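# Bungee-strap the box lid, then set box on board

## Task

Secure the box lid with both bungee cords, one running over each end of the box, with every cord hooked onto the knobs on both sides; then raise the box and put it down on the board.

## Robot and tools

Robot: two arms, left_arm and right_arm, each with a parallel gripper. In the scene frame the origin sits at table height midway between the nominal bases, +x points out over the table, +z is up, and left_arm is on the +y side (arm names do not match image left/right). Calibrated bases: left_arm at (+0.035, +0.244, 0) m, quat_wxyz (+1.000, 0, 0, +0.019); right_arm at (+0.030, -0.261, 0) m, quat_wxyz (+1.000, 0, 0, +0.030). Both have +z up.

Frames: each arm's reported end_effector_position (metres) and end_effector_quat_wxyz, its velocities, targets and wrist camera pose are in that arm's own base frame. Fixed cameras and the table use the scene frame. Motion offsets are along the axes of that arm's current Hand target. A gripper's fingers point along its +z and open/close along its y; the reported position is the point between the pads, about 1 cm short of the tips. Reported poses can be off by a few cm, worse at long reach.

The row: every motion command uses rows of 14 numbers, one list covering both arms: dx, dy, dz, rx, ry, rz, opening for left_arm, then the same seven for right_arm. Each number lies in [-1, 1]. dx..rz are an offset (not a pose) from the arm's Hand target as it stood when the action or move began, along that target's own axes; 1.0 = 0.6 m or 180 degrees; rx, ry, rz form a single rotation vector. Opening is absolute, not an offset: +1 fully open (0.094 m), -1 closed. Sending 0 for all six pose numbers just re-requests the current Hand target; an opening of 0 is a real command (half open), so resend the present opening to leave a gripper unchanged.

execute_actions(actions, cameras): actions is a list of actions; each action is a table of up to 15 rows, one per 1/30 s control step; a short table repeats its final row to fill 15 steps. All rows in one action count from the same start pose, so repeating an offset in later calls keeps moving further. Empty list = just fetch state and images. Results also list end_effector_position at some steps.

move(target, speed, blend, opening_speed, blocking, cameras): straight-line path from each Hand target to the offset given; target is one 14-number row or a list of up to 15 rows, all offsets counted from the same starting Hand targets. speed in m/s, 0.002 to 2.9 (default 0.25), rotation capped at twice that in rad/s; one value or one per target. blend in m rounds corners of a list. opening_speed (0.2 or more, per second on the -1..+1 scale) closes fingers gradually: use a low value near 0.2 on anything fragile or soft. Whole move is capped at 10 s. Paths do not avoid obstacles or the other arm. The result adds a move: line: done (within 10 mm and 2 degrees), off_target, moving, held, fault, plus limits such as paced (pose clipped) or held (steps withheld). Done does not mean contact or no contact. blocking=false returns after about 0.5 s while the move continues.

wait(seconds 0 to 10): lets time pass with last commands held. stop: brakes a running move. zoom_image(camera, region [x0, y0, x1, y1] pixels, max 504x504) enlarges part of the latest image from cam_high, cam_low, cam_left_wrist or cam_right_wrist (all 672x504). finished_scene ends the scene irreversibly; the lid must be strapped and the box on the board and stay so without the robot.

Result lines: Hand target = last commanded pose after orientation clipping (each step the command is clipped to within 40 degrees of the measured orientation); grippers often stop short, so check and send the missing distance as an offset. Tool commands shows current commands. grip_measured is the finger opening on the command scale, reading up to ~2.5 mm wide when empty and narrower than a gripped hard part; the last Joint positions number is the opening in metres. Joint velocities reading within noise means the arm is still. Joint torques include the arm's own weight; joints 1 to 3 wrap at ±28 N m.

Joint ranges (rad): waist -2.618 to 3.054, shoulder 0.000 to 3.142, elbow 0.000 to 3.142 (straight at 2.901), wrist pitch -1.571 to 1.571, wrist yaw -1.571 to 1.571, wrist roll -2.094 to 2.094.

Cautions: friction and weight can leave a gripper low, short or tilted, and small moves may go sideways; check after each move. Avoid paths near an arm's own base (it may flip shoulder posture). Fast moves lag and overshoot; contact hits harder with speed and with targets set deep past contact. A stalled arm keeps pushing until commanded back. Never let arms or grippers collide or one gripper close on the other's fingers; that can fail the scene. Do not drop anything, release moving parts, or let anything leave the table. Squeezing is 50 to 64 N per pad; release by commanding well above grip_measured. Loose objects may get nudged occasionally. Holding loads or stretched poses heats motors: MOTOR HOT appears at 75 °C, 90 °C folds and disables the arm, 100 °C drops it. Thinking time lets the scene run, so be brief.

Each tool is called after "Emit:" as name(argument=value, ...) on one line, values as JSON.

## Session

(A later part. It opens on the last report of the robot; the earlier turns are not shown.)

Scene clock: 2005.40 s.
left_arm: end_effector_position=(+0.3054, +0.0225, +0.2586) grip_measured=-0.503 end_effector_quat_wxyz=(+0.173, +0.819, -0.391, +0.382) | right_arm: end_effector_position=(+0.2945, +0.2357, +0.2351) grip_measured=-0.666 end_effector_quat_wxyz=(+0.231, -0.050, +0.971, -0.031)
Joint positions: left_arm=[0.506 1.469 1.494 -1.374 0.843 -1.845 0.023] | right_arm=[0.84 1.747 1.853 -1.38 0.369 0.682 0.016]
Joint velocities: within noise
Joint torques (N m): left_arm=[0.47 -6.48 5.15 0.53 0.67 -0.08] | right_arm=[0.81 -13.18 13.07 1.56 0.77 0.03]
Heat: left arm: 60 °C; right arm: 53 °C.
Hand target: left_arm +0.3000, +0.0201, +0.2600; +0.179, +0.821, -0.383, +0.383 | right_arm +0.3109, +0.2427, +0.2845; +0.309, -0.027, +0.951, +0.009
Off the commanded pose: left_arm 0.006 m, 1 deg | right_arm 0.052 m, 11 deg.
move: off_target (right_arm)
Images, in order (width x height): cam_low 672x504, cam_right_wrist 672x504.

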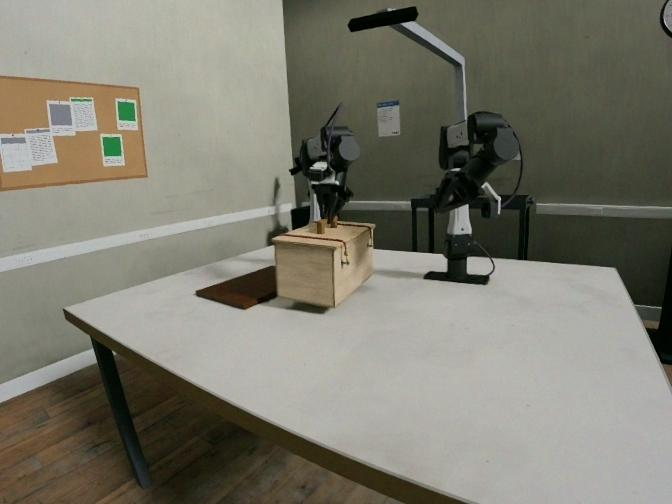

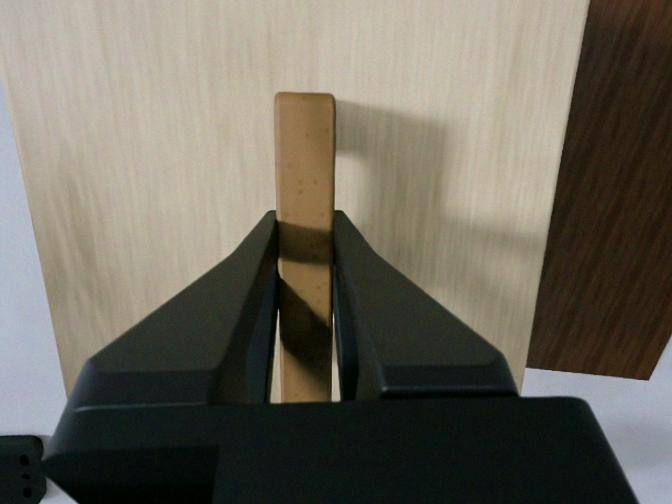

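Emit:
move(target=[0, 0, 0, 0, 0, 0, -0.5, -0.0245, 0, -0.0338, -0.0158, -0.0083, 0.0115, -1], speed=0.06, cameras=["cam_low", "cam_right_wrist"])

Emit:
zoom_image(camera="cam_low", region=[180, 190, 420, 330])

Scene clock: 2012.27 s.
left_arm: end_effector_position=(+0.3054, +0.0225, +0.2586) grip_measured=-0.503 end_effector_quat_wxyz=(+0.173, +0.819, -0.391, +0.382) | right_arm: end_effector_position=(+0.2944, +0.2369, +0.2565) grip_measured=-0.666 end_effector_quat_wxyz=(+0.242, -0.045, +0.969, -0.016)
Joint positions: left_arm=[0.506 1.469 1.494 -1.374 0.843 -1.845 0.023] | right_arm=[0.84 1.747 1.934 -1.423 0.364 0.684 0.016]
Joint velocities: within noise
Joint torques (N m): left_arm=[0.43 -6.49 5.16 0.53 0.67 -0.07] | right_arm=[-0.03 -13.96 12.89 1.8 0.56 0.02]
Heat: left arm: 60 °C; right arm: 54 °C.
Hand target: left_arm +0.3001, +0.0201, +0.2600; +0.179, +0.821, -0.383, +0.383 | right_arm +0.3108, +0.2427, +0.3095; +0.321, -0.018, +0.946, +0.038
Off the commanded pose: left_arm 0.006 m, 1 deg | right_arm 0.056 m, 12 deg.
move: off_target (right_arm)
Images, in order (width x height): cam_low 672x504, cam_right_wrist 672x504.

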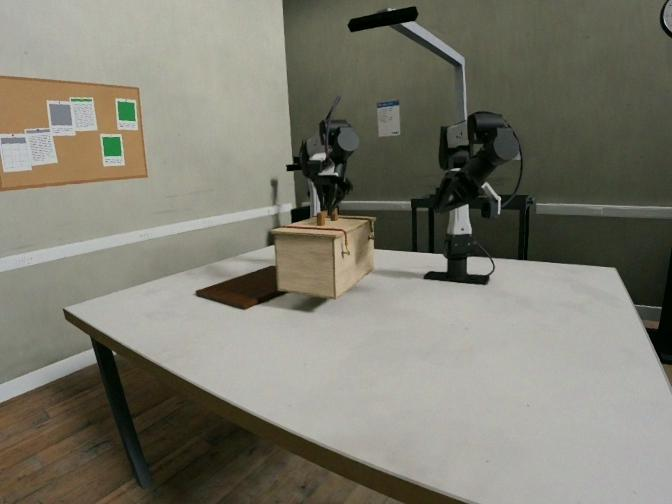

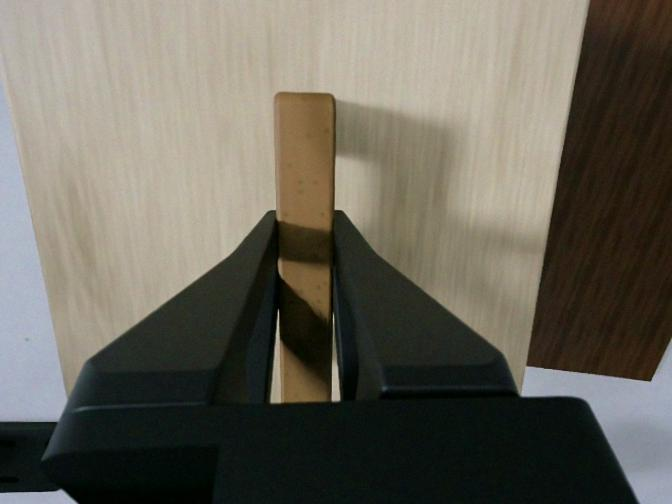

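Scaled by 2.100.

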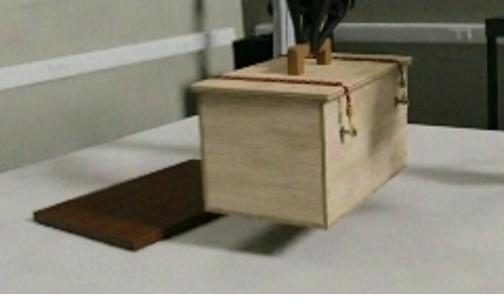

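Emit:
move(target=[0, 0, 0, 0, 0, 0, -0.5, -0.0027, -0.2814, -0.0163, 0.0265, 0.0027, 0.0032, -1], speed=0.1, cameras=["cam_low", "cam_high", "cam_right_wrist"])

Scene clock: 2018.57 s.
left_arm: end_effector_position=(+0.3054, +0.0225, +0.2586) grip_measured=-0.503 end_effector_quat_wxyz=(+0.173, +0.819, -0.391, +0.382) | right_arm: end_effector_position=(+0.2995, +0.0721, +0.2731) grip_measured=-0.666 end_effector_quat_wxyz=(+0.231, -0.006, +0.973, -0.021)
Joint positions: left_arm=[0.506 1.469 1.494 -1.374 0.843 -1.845 0.023] | right_arm=[0.34 1.429 1.68 -1.391 0.187 0.286 0.016]
Joint velocities: within noise
Joint torques (N m): left_arm=[0.43 -6.5 5.15 0.53 0.66 -0.08] | right_arm=[-0.14 -11.12 7.77 2.44 0.19 -0.15]
Heat: left arm: 60 °C; right arm: 54 °C.
Hand target: left_arm +0.3000, +0.0201, +0.2600; +0.179, +0.821, -0.383, +0.383 | right_arm +0.3160, +0.0737, +0.3080; +0.317, +0.000, +0.948, +0.000
Off the commanded pose: left_arm 0.006 m, 1 deg | right_arm 0.039 m, 11 deg.
move: off_target (right_arm)
Images, in order (width x height): cam_high 672x504, cam_low 672x504, cam_right_wrist 672x504.

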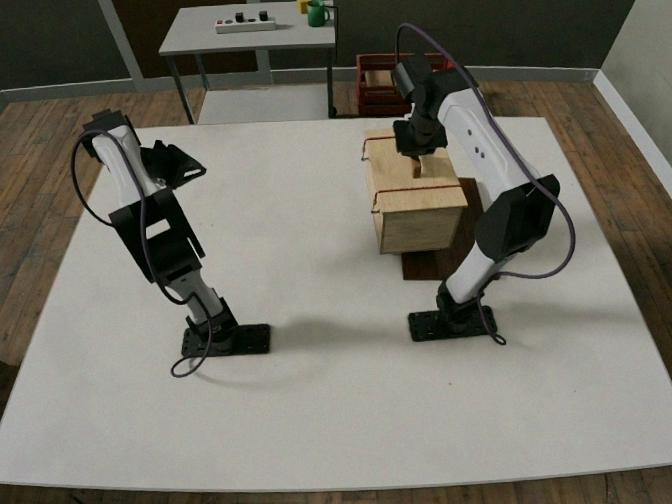

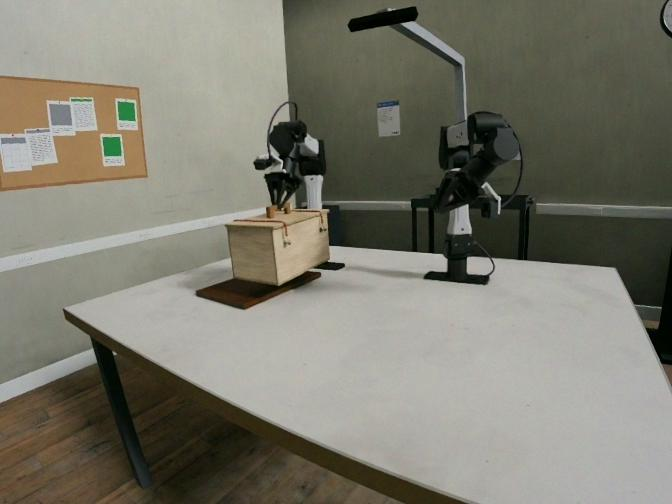

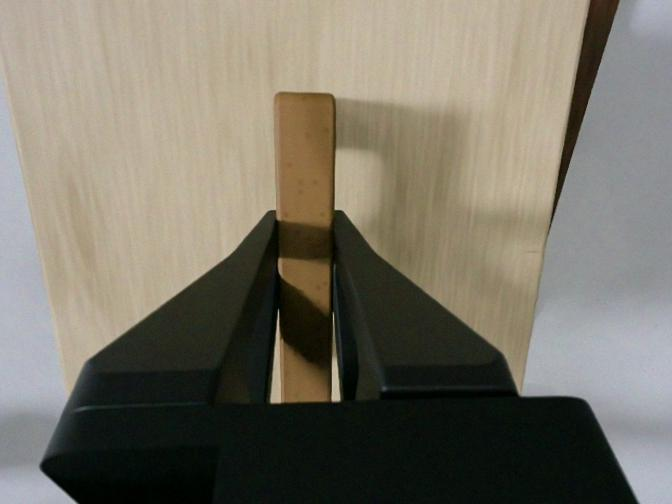

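Emit:
move(target=[0, 0, 0, 0, 0, 0, -0.5, -0.0211, -0.2915, 0.0263, 0.0208, -0.0087, 0.0358, -1], speed=0.1, cameras=["cam_low", "cam_high", "cam_right_wrist"])

Emit:
zoom_image(camera="cam_high", region=[340, 110, 580, 320])

Scene clock: 2025.70 s.
left_arm: end_effector_position=(+0.3054, +0.0225, +0.2586) grip_measured=-0.503 end_effector_quat_wxyz=(+0.173, +0.819, -0.391, +0.382) | right_arm: end_effector_position=(+0.3048, -0.0950, +0.2663) grip_measured=-0.667 end_effector_quat_wxyz=(+0.240, +0.078, +0.968, -0.003)
Joint positions: left_arm=[0.506 1.469 1.494 -1.374 0.843 -1.845 0.023] | right_arm=[-0.371 1.421 1.631 -1.311 -0.128 -0.179 0.016]
Joint velocities: within noise
Joint torques (N m): left_arm=[0.43 -6.48 5.15 0.53 0.67 -0.08] | right_arm=[-0.05 -6.68 11.03 2.6 -0.48 -0.11]
Heat: left arm: 60 °C; right arm: 52 °C.
Hand target: left_arm +0.3000, +0.0201, +0.2600; +0.179, +0.821, -0.383, +0.383 | right_arm +0.3355, -0.1011, +0.3028; +0.329, +0.064, +0.942, -0.013
Off the commanded pose: left_arm 0.006 m, 1 deg | right_arm 0.048 m, 11 deg.
move: off_target (right_arm)
Images, in order (width x height): cam_high 672x504, cam_low 672x504, cam_right_wrist 672x504.

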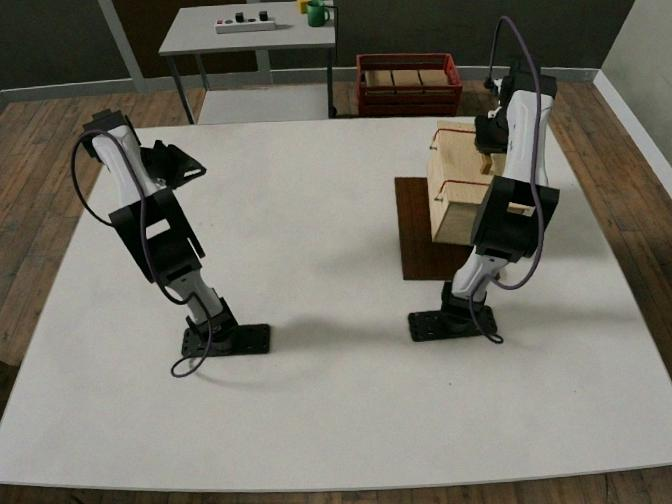

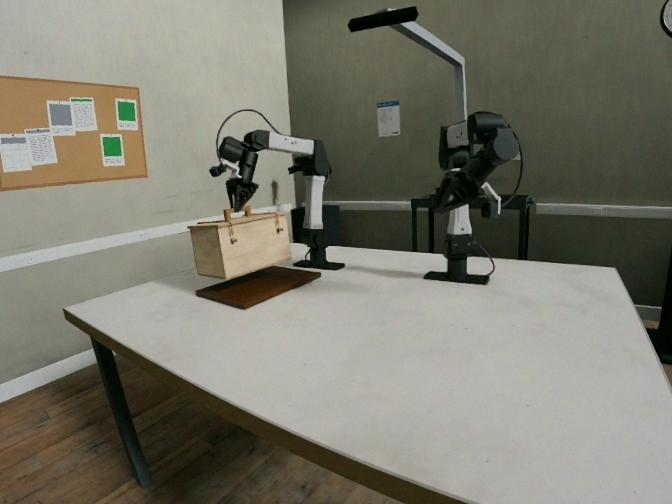

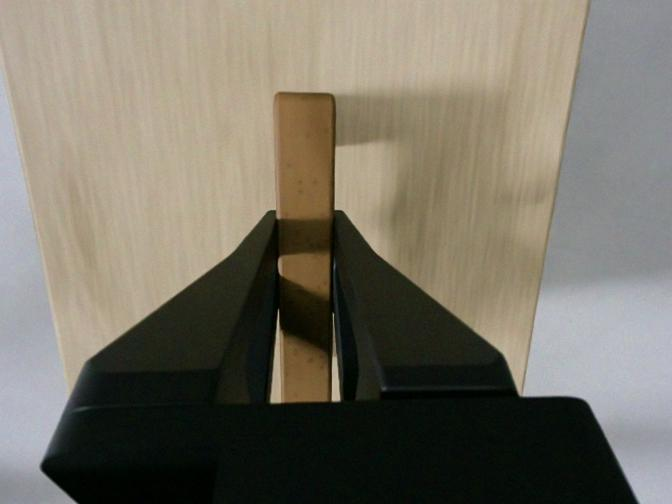

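Scaled by 2.100.

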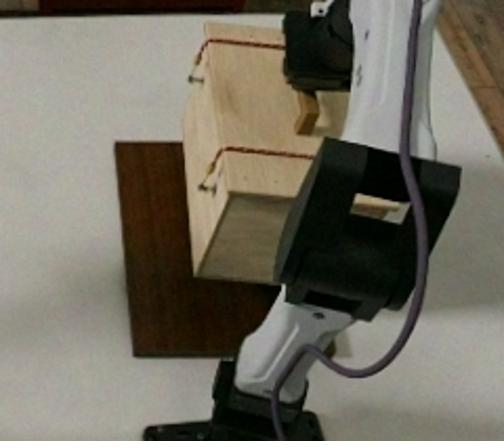

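Emit:
move(target=[0, 0, 0, 0, 0, 0, -0.5, 0.0339, 0.0707, -0.0194, -0.0032, -0.0031, -0.0218, -1], speed=0.08, cameras=["cam_low", "cam_high"])

Emit:
zoom_image(camera="cam_low", region=[150, 180, 390, 330])

Emit:
zoom_image(camera="cam_high", region=[340, 110, 580, 320])

Scene clock: 2046.23 s.
left_arm: end_effector_position=(+0.3054, +0.0225, +0.2586) grip_measured=-0.503 end_effector_quat_wxyz=(+0.173, +0.819, -0.391, +0.382) | right_arm: end_effector_position=(+0.2975, -0.0548, +0.2634) grip_measured=-0.667 end_effector_quat_wxyz=(+0.241, +0.030, +0.970, -0.008)
Joint positions: left_arm=[0.506 1.469 1.494 -1.374 0.843 -1.845 0.023] | right_arm=[-0.224 1.348 1.56 -1.301 -0.074 -0.144 0.016]
Joint velocities: within noise
Joint torques (N m): left_arm=[0.46 -6.49 5.14 0.53 0.66 -0.08] | right_arm=[0.65 -10.11 8.16 2.65 -0.18 0.06]
Heat: left arm: 59 °C; right arm: 50 °C.
Hand target: left_arm +0.3000, +0.0201, +0.2600; +0.179, +0.821, -0.383, +0.383 | right_arm +0.3181, -0.0561, +0.2999; +0.333, +0.030, +0.942, -0.020
Off the commanded pose: left_arm 0.006 m, 1 deg | right_arm 0.042 m, 11 deg.
move: off_target (right_arm)
Images, in order (width x height): cam_high 672x504, cam_low 672x504.

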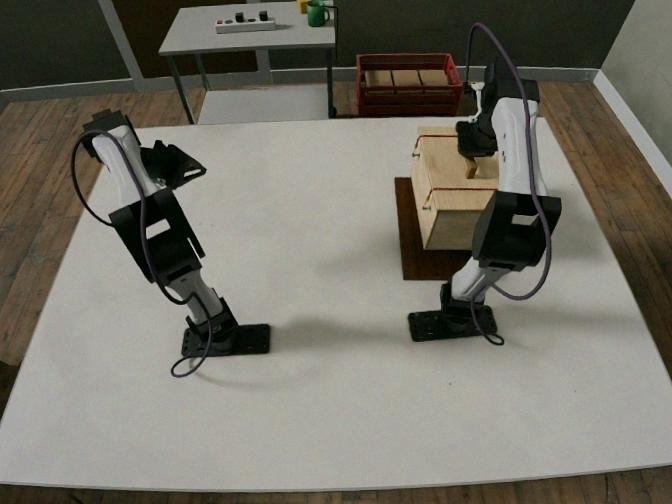

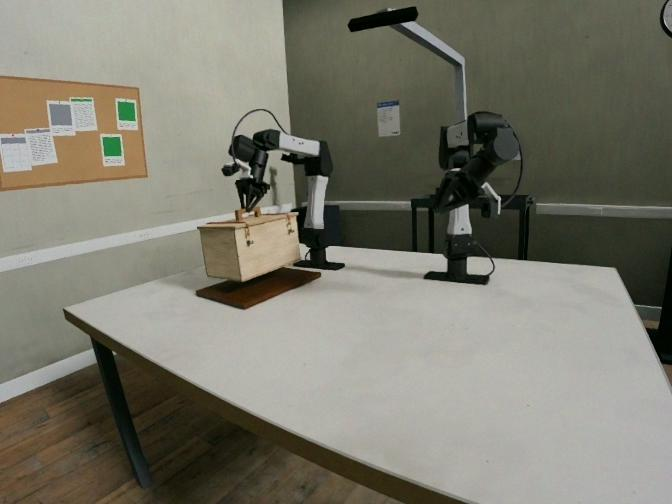

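Scaled by 2.100.

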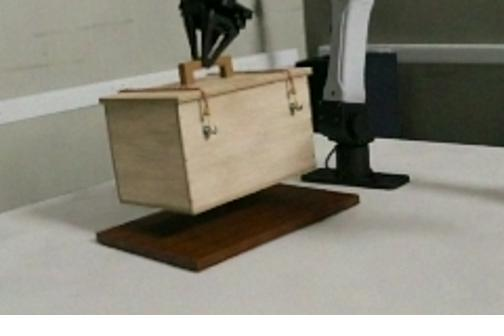

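Scaled by 2.100.

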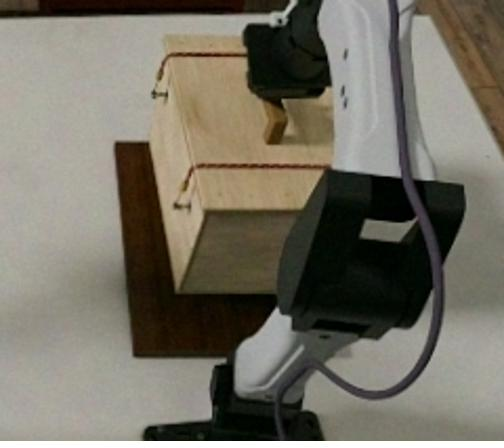

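Emit:
move(target=[0, 0, 0, 0, 0, 0, -0.5, 0.0403, 0.0043, 0.0467, 0.0096, -0.0002, 0.0030, -1], speed=0.06, cameras=["cam_low", "cam_high"])

Emit:
zoom_image(camera="cam_low", region=[150, 180, 390, 330])

Scene clock: 2053.03 s.
left_arm: end_effector_position=(+0.3054, +0.0225, +0.2586) grip_measured=-0.503 end_effector_quat_wxyz=(+0.173, +0.819, -0.391, +0.382) | right_arm: end_effector_position=(+0.2929, -0.0520, +0.2265) grip_measured=-0.667 end_effector_quat_wxyz=(+0.239, +0.039, +0.970, -0.020)
Joint positions: left_arm=[0.506 1.469 1.494 -1.374 0.843 -1.845 0.023] | right_arm=[-0.194 1.276 1.35 -1.161 -0.032 -0.107 0.016]
Joint velocities: within noise
Joint torques (N m): left_arm=[0.43 -6.49 5.16 0.53 0.66 -0.08] | right_arm=[0.88 -9.7 8.44 2.69 -0.1 0.07]
Heat: left arm: 59 °C; right arm: 50 °C.
Hand target: left_arm +0.3001, +0.0201, +0.2600; +0.179, +0.821, -0.383, +0.383 | right_arm +0.3170, -0.0541, +0.2629; +0.333, +0.039, +0.942, -0.032
Off the commanded pose: left_arm 0.006 m, 1 deg | right_arm 0.044 m, 11 deg.
move: off_target (right_arm)
Images, in order (width x height): cam_high 672x504, cam_low 672x504.

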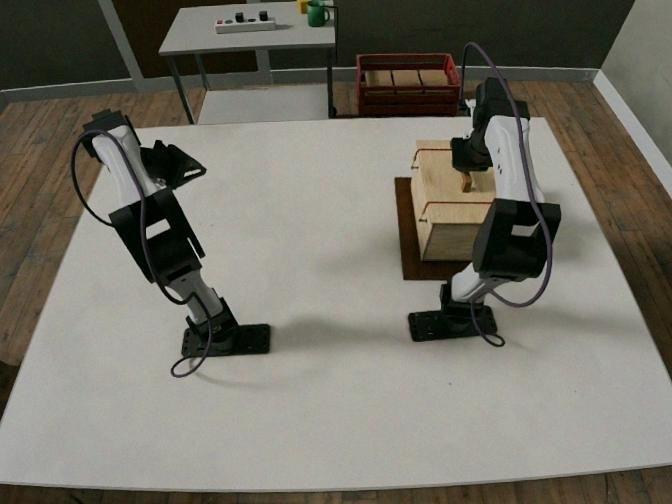

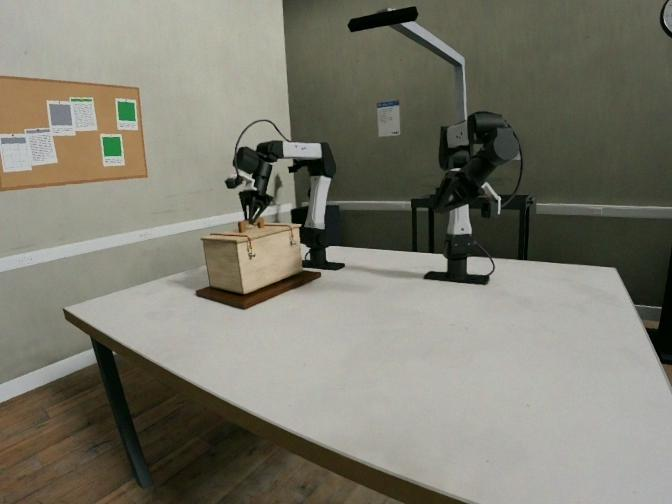

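Scaled by 2.100.

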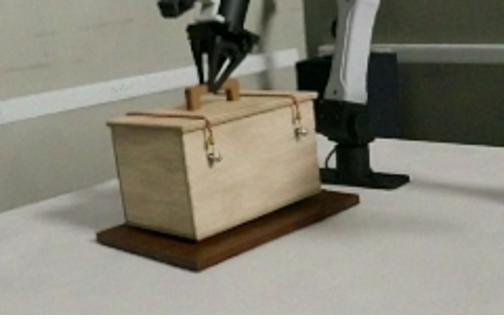

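Emit:
move(target=[0, 0, 0, 0, 0, 0, -0.5, 0.0085, 0.0007, 0.0119, 0, 0, 0, -1], speed=0.03, cameras=["cam_low", "cam_right_wrist"])

Emit:
zoom_image(camera="cam_low", region=[150, 180, 390, 330])

Scene clock: 2056.13 s.
left_arm: end_effector_position=(+0.3054, +0.0225, +0.2586) grip_measured=-0.503 end_effector_quat_wxyz=(+0.173, +0.819, -0.391, +0.382) | right_arm: end_effector_position=(+0.2932, -0.0526, +0.2187) grip_measured=-0.667 end_effector_quat_wxyz=(+0.241, +0.039, +0.969, -0.022)
Joint positions: left_arm=[0.506 1.469 1.494 -1.374 0.843 -1.845 0.023] | right_arm=[-0.194 1.264 1.307 -1.125 -0.029 -0.106 0.016]
Joint velocities: within noise
Joint torques (N m): left_arm=[0.44 -6.49 5.14 0.53 0.66 -0.07] | right_arm=[0.92 -9.39 8.49 2.64 -0.1 0.08]
Heat: left arm: 59 °C; right arm: 50 °C.
Hand target: left_arm +0.3000, +0.0201, +0.2600; +0.179, +0.821, -0.383, +0.383 | right_arm +0.3176, -0.0540, +0.2541; +0.333, +0.039, +0.942, -0.032
Off the commanded pose: left_arm 0.006 m, 1 deg | right_arm 0.043 m, 11 deg.
move: off_target (right_arm)
Images, in order (width x height): cam_low 672x504, cam_right_wrist 672x504.

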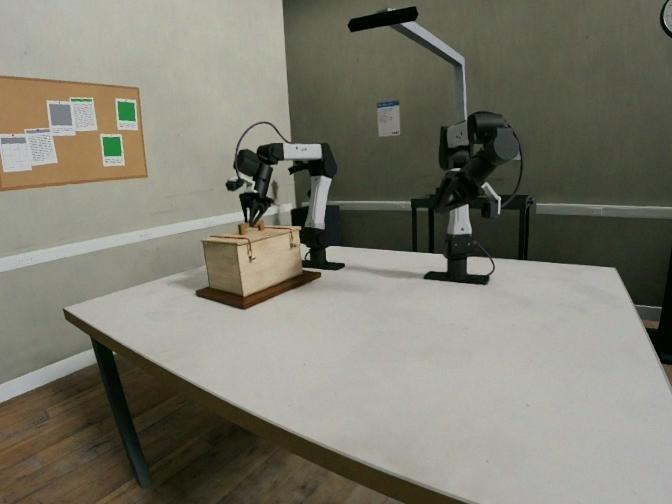

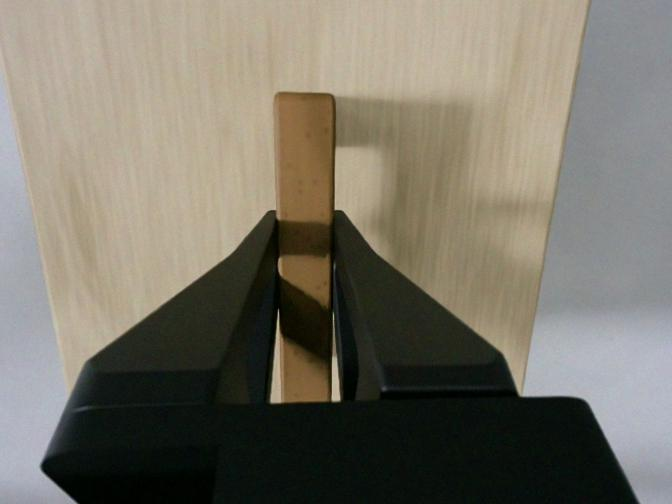

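Scaled by 2.100.

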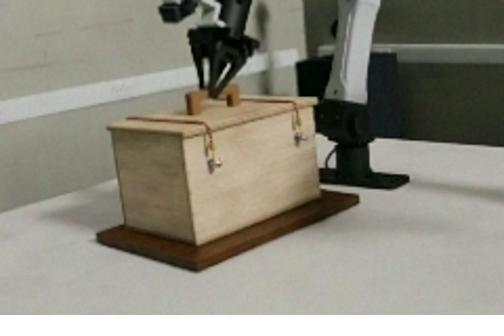

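Emit:
move(target=[0, 0, 0, 0, 0, 0, -0.5, 0.0063, 0.0005, 0.0078, 0, 0, 0, -1], speed=0.03, cameras=["cam_low"])

Emit:
zoom_image(camera="cam_low", region=[180, 215, 340, 315])

Scene clock: 2057.83 s.
left_arm: end_effector_position=(+0.3054, +0.0225, +0.2586) grip_measured=-0.503 end_effector_quat_wxyz=(+0.173, +0.819, -0.391, +0.382) | right_arm: end_effector_position=(+0.2921, -0.0520, +0.2176) grip_measured=-0.667 end_effector_quat_wxyz=(+0.247, +0.039, +0.968, -0.024)
Joint positions: left_arm=[0.506 1.469 1.494 -1.374 0.843 -1.845 0.023] | right_arm=[-0.191 1.248 1.286 -1.109 -0.026 -0.105 0.016]
Joint velocities: within noise
Joint torques (N m): left_arm=[0.43 -6.49 5.15 0.53 0.66 -0.07] | right_arm=[0.76 -8.2 7.83 2.8 -0.12 0.06]
Heat: left arm: 59 °C; right arm: 49 °C.
Hand target: left_arm +0.3000, +0.0201, +0.2600; +0.179, +0.821, -0.383, +0.383 | right_arm +0.3176, -0.0539, +0.2481; +0.333, +0.039, +0.942, -0.032
Off the commanded pose: left_arm 0.006 m, 1 deg | right_arm 0.040 m, 10 deg.
move: off_target (right_arm)
Images, in order (width x height): cam_low 672x504.

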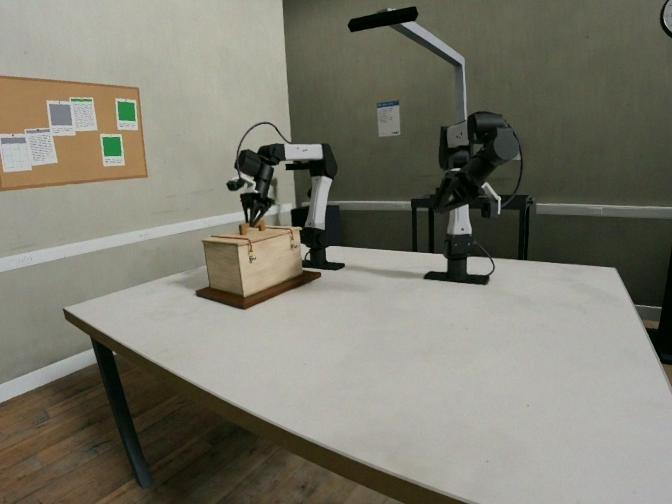

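Scaled by 3.150.

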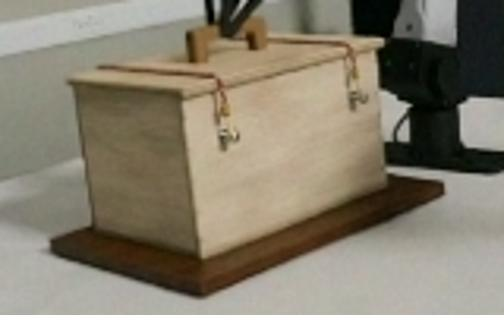

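Emit:
move(target=[0, 0, 0, 0, 0, 0, -0.5, 0.0073, 0.0005, 0.0091, 0, 0, 0, -1], speed=0.03, cameras=["cam_right_wrist"])

Scene clock: 2059.50 s.
left_arm: end_effector_position=(+0.3054, +0.0225, +0.2586) grip_measured=-0.503 end_effector_quat_wxyz=(+0.173, +0.819, -0.391, +0.382) | right_arm: end_effector_position=(+0.2921, -0.0521, +0.2173) grip_measured=-0.667 end_effector_quat_wxyz=(+0.257, +0.039, +0.965, -0.026)
Joint positions: left_arm=[0.506 1.469 1.494 -1.374 0.843 -1.845 0.023] | right_arm=[-0.191 1.228 1.262 -1.083 -0.026 -0.105 0.016]
Joint velocities: within noise
Joint torques (N m): left_arm=[0.43 -6.48 5.15 0.53 0.66 -0.07] | right_arm=[0.8 -6.71 7.05 2.84 -0.12 0.07]
Heat: left arm: 59 °C; right arm: 49 °C.
Hand target: left_arm +0.3000, +0.0201, +0.2600; +0.179, +0.821, -0.383, +0.383 | right_arm +0.3176, -0.0539, +0.2411; +0.333, +0.039, +0.942, -0.032
Off the commanded pose: left_arm 0.006 m, 1 deg | right_arm 0.035 m, 9 deg.
move: off_target (right_arm)
Images, in order (width x height): cam_right_wrist 672x504.

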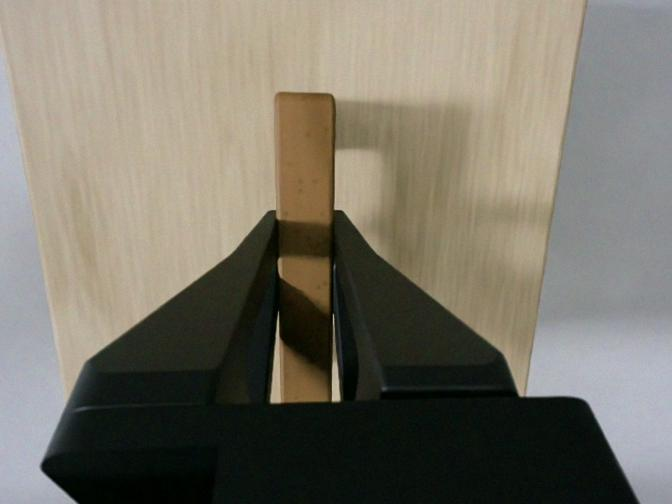

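Emit:
wait(seconds=0.1, cameras=["cam_low"])

Emit:
zoom_image(camera="cam_low", region=[190, 250, 330, 315])

Scene clock: 2061.00 s.
left_arm: end_effector_position=(+0.3054, +0.0225, +0.2586) grip_measured=-0.503 end_effector_quat_wxyz=(+0.173, +0.819, -0.391, +0.382) | right_arm: end_effector_position=(+0.2921, -0.0521, +0.2174) grip_measured=-0.667 end_effector_quat_wxyz=(+0.257, +0.039, +0.965, -0.026)
Joint positions: left_arm=[0.506 1.469 1.494 -1.374 0.843 -1.845 0.023] | right_arm=[-0.191 1.228 1.262 -1.083 -0.026 -0.105 0.016]
Joint velocities: within noise
Joint torques (N m): left_arm=[0.44 -6.48 5.14 0.53 0.67 -0.08] | right_arm=[0.8 -6.72 7.01 2.84 -0.12 0.07]
Heat: left arm: 59 °C; right arm: 49 °C.
Hand target: left_arm +0.3000, +0.0201, +0.2600; +0.179, +0.821, -0.383, +0.383 | right_arm +0.3177, -0.0539, +0.2412; +0.333, +0.039, +0.942, -0.032
Tool commands: left_gripper/opening=-0.5 right_gripper/opening=-1.0
Off the commanded pose: left_arm 0.006 m, 1 deg | right_arm 0.035 m, 9 deg.
wait: 0.10 s; at rest from the start
Images, in order (width x height): cam_low 672x504.

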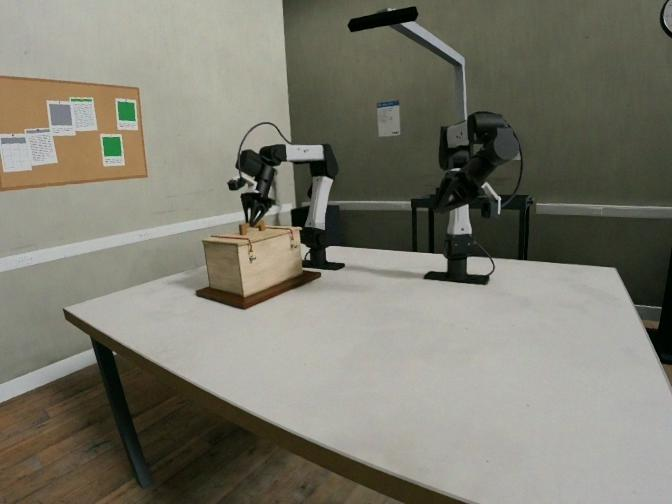

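Scaled by 3.600.

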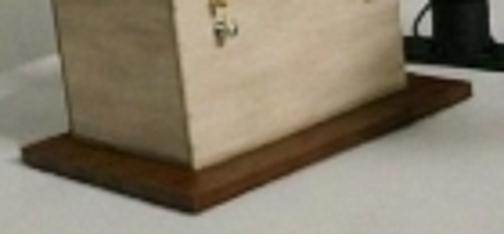

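Emit:
move(target=[[0, 0, 0, 0, 0, 0, -0.5, 0.0254, -0.0016, -0.0056, 0, 0.0222, 0, -1], [0, 0, 0, 0, 0, 0, -0.5, 0.0504, -0.0032, -0.0113, 0, 0.0444, 0, -1]], speed=0.03, cameras=["cam_right_wrist", "cam_low"])

Scene clock: 2068.20 s.
left_arm: end_effector_position=(+0.3054, +0.0225, +0.2586) grip_measured=-0.503 end_effector_quat_wxyz=(+0.173, +0.819, -0.391, +0.382) | right_arm: end_effector_position=(+0.2907, -0.0518, +0.2168) grip_measured=-0.667 end_effector_quat_wxyz=(+0.254, +0.039, +0.966, -0.025)
Joint positions: left_arm=[0.506 1.469 1.494 -1.374 0.843 -1.845 0.023] | right_arm=[-0.191 1.227 1.262 -1.089 -0.026 -0.105 0.016]
Joint velocities: within noise
Joint torques (N m): left_arm=[0.46 -6.5 5.18 0.53 0.66 -0.07] | right_arm=[-0.09 -5.22 8.87 1.44 -0.03 -0.04]
Heat: left arm: 58 °C; right arm: 48 °C.
Hand target: left_arm +0.3000, +0.0201, +0.2600; +0.179, +0.821, -0.383, +0.383 | right_arm +0.2898, -0.0536, +0.2275; +0.267, +0.041, +0.962, -0.030
Off the commanded pose: left_arm 0.006 m, 1 deg | right_arm 0.011 m, 2 deg.
move: off_target (right_arm)
Images, in order (width x height): cam_low 672x504, cam_right_wrist 672x504.

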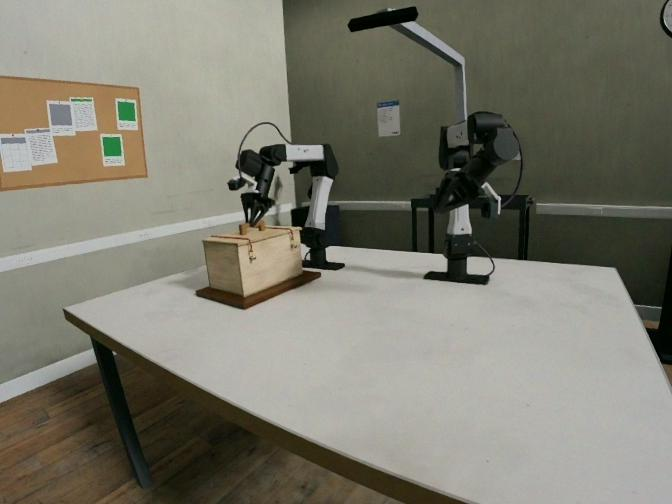

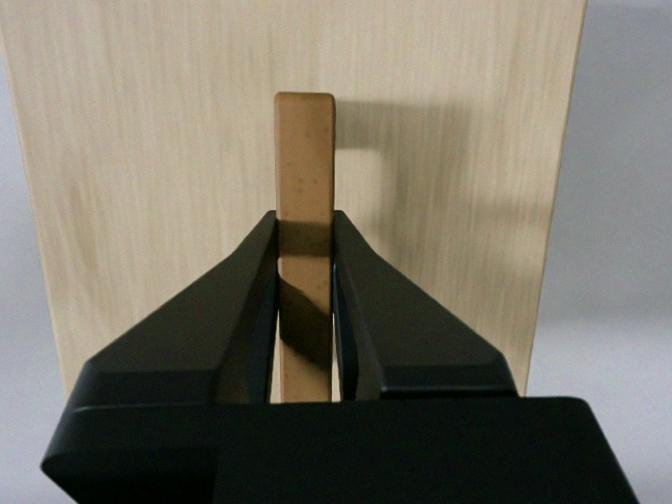

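Emit:
move(target=[0, 0, 0, 0, 0, 0, -0.5, 0, 0, 0, 0, 0, 0, -0.35], speed=0.03, opening_speed=0.4, cameras=["cam_right_wrist", "cam_low"])

Scene clock: 2070.93 s.
left_arm: end_effector_position=(+0.3054, +0.0225, +0.2586) grip_measured=-0.503 end_effector_quat_wxyz=(+0.173, +0.819, -0.391, +0.382) | right_arm: end_effector_position=(+0.2902, -0.0517, +0.2165) grip_measured=-0.353 end_effector_quat_wxyz=(+0.253, +0.039, +0.966, -0.025)
Joint positions: left_arm=[0.506 1.469 1.494 -1.374 0.843 -1.845 0.023] | right_arm=[-0.191 1.227 1.262 -1.092 -0.026 -0.105 0.03]
Joint velocities: within noise
Joint torques (N m): left_arm=[0.42 -6.5 5.15 0.53 0.67 -0.08] | right_arm=[-0.09 -5.22 8.87 1.46 -0.03 -0.04]
Heat: left arm: 58 °C; right arm: 48 °C.
Hand target: left_arm +0.3000, +0.0201, +0.2600; +0.179, +0.821, -0.383, +0.383 | right_arm +0.2898, -0.0536, +0.2275; +0.267, +0.041, +0.962, -0.030
Off the commanded pose: left_arm 0.006 m, 1 deg | right_arm 0.011 m, 2 deg.
move: off_target (right_arm)
Images, in order (width x height): cam_low 672x504, cam_right_wrist 672x504.

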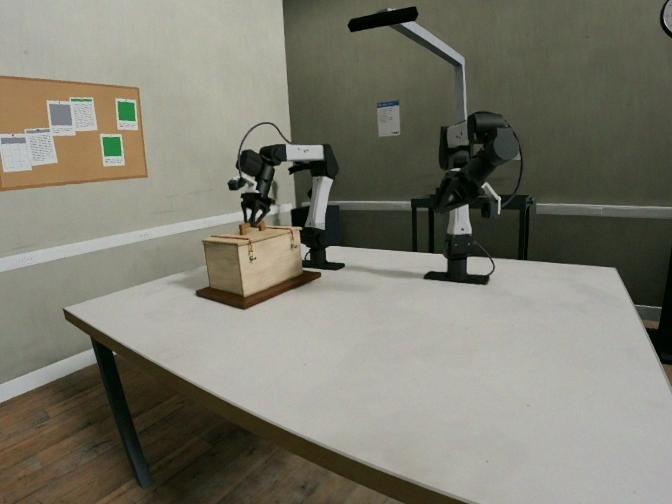

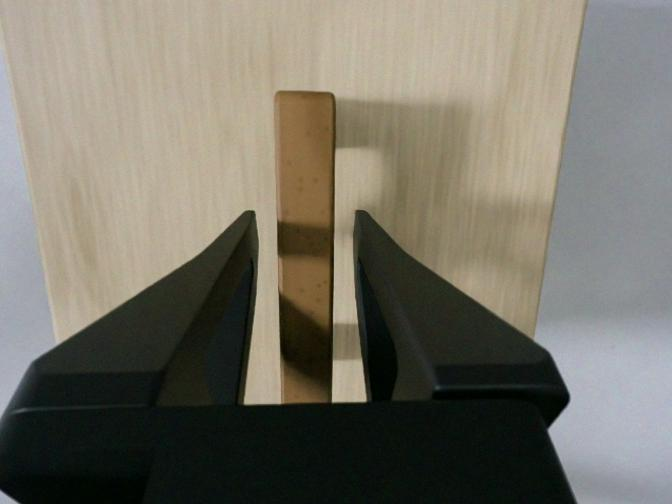

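Emit:
move(target=[[0, 0, 0, 0, 0, 0, -0.5, 0, 0, -0.08, 0, 0, 0, -0.35], [0, 0, 0, 0, 0, 0, -0.5, -0.05, 0, -0.2, 0, 0, 0, -0.35]], speed=0.1, blend=0.01, cameras=["cam_right_wrist", "cam_low", "cam_high"])

Scene clock: 2074.23 s.
left_arm: end_effector_position=(+0.3054, +0.0225, +0.2586) grip_measured=-0.503 end_effector_quat_wxyz=(+0.173, +0.819, -0.391, +0.382) | right_arm: end_effector_position=(+0.2532, -0.0445, +0.3416) grip_measured=-0.353 end_effector_quat_wxyz=(+0.275, +0.038, +0.960, -0.028)
Joint positions: left_arm=[0.506 1.469 1.494 -1.374 0.843 -1.845 0.023] | right_arm=[-0.191 1.308 1.871 -1.575 -0.026 -0.105 0.03]
Joint velocities: within noise
Joint torques (N m): left_arm=[0.42 -6.48 5.16 0.53 0.66 -0.07] | right_arm=[0.1 -1.84 7.53 1.62 -0.02 -0.02]
Heat: left arm: 58 °C; right arm: 48 °C.
Hand target: left_arm +0.3000, +0.0201, +0.2600; +0.179, +0.821, -0.383, +0.383 | right_arm +0.2541, -0.0460, +0.3456; +0.267, +0.041, +0.962, -0.029
Off the commanded pose: left_arm 0.006 m, 1 deg | right_arm 0.004 m, 1 deg.
joint sent to its limit (right arm) — joint 4 (wrist pitch), lower limit. The joint targets still meet the commanded pose.
move: done
Images, in order (width x height): cam_high 672x504, cam_low 672x504, cam_right_wrist 672x504.

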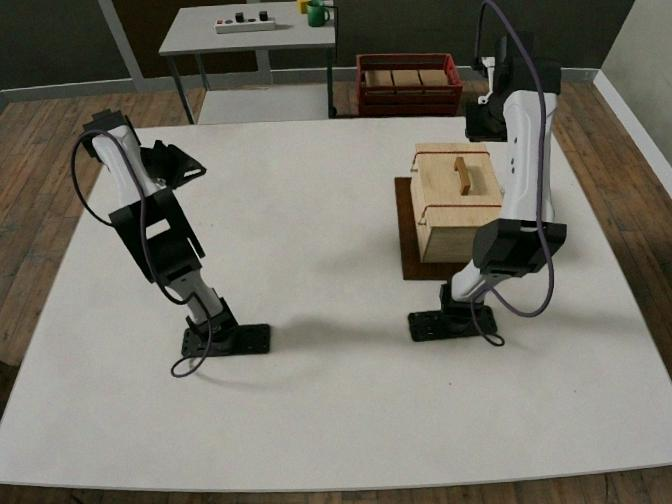

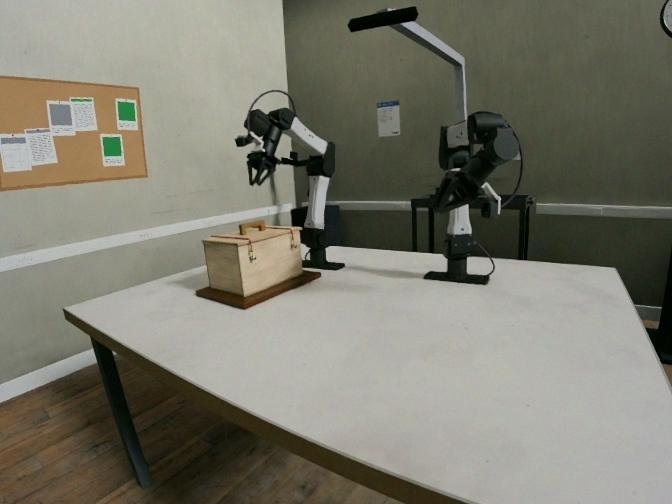

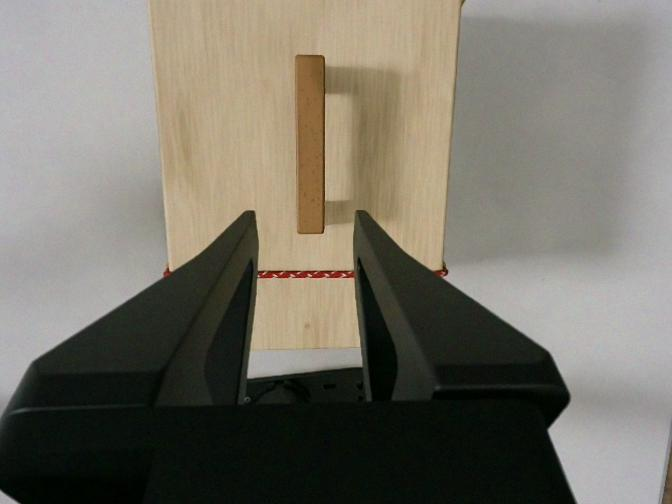

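Emit:
zoom_image(camera="cam_high", region=[370, 120, 570, 310])

Emit:
zoom_image(camera="cam_low", region=[180, 210, 340, 320])

Scaled by 2.520.

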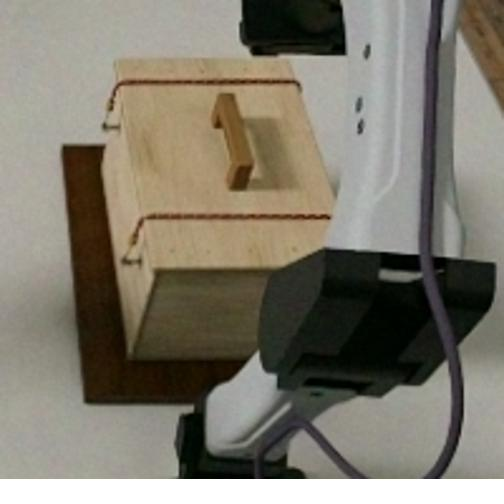

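Scaled by 3.150.

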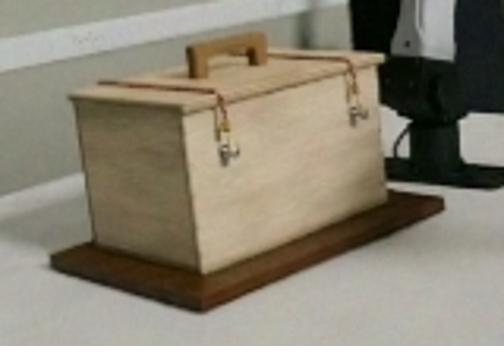

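Emit:
finished_scene()

The scene is finished: the task was done.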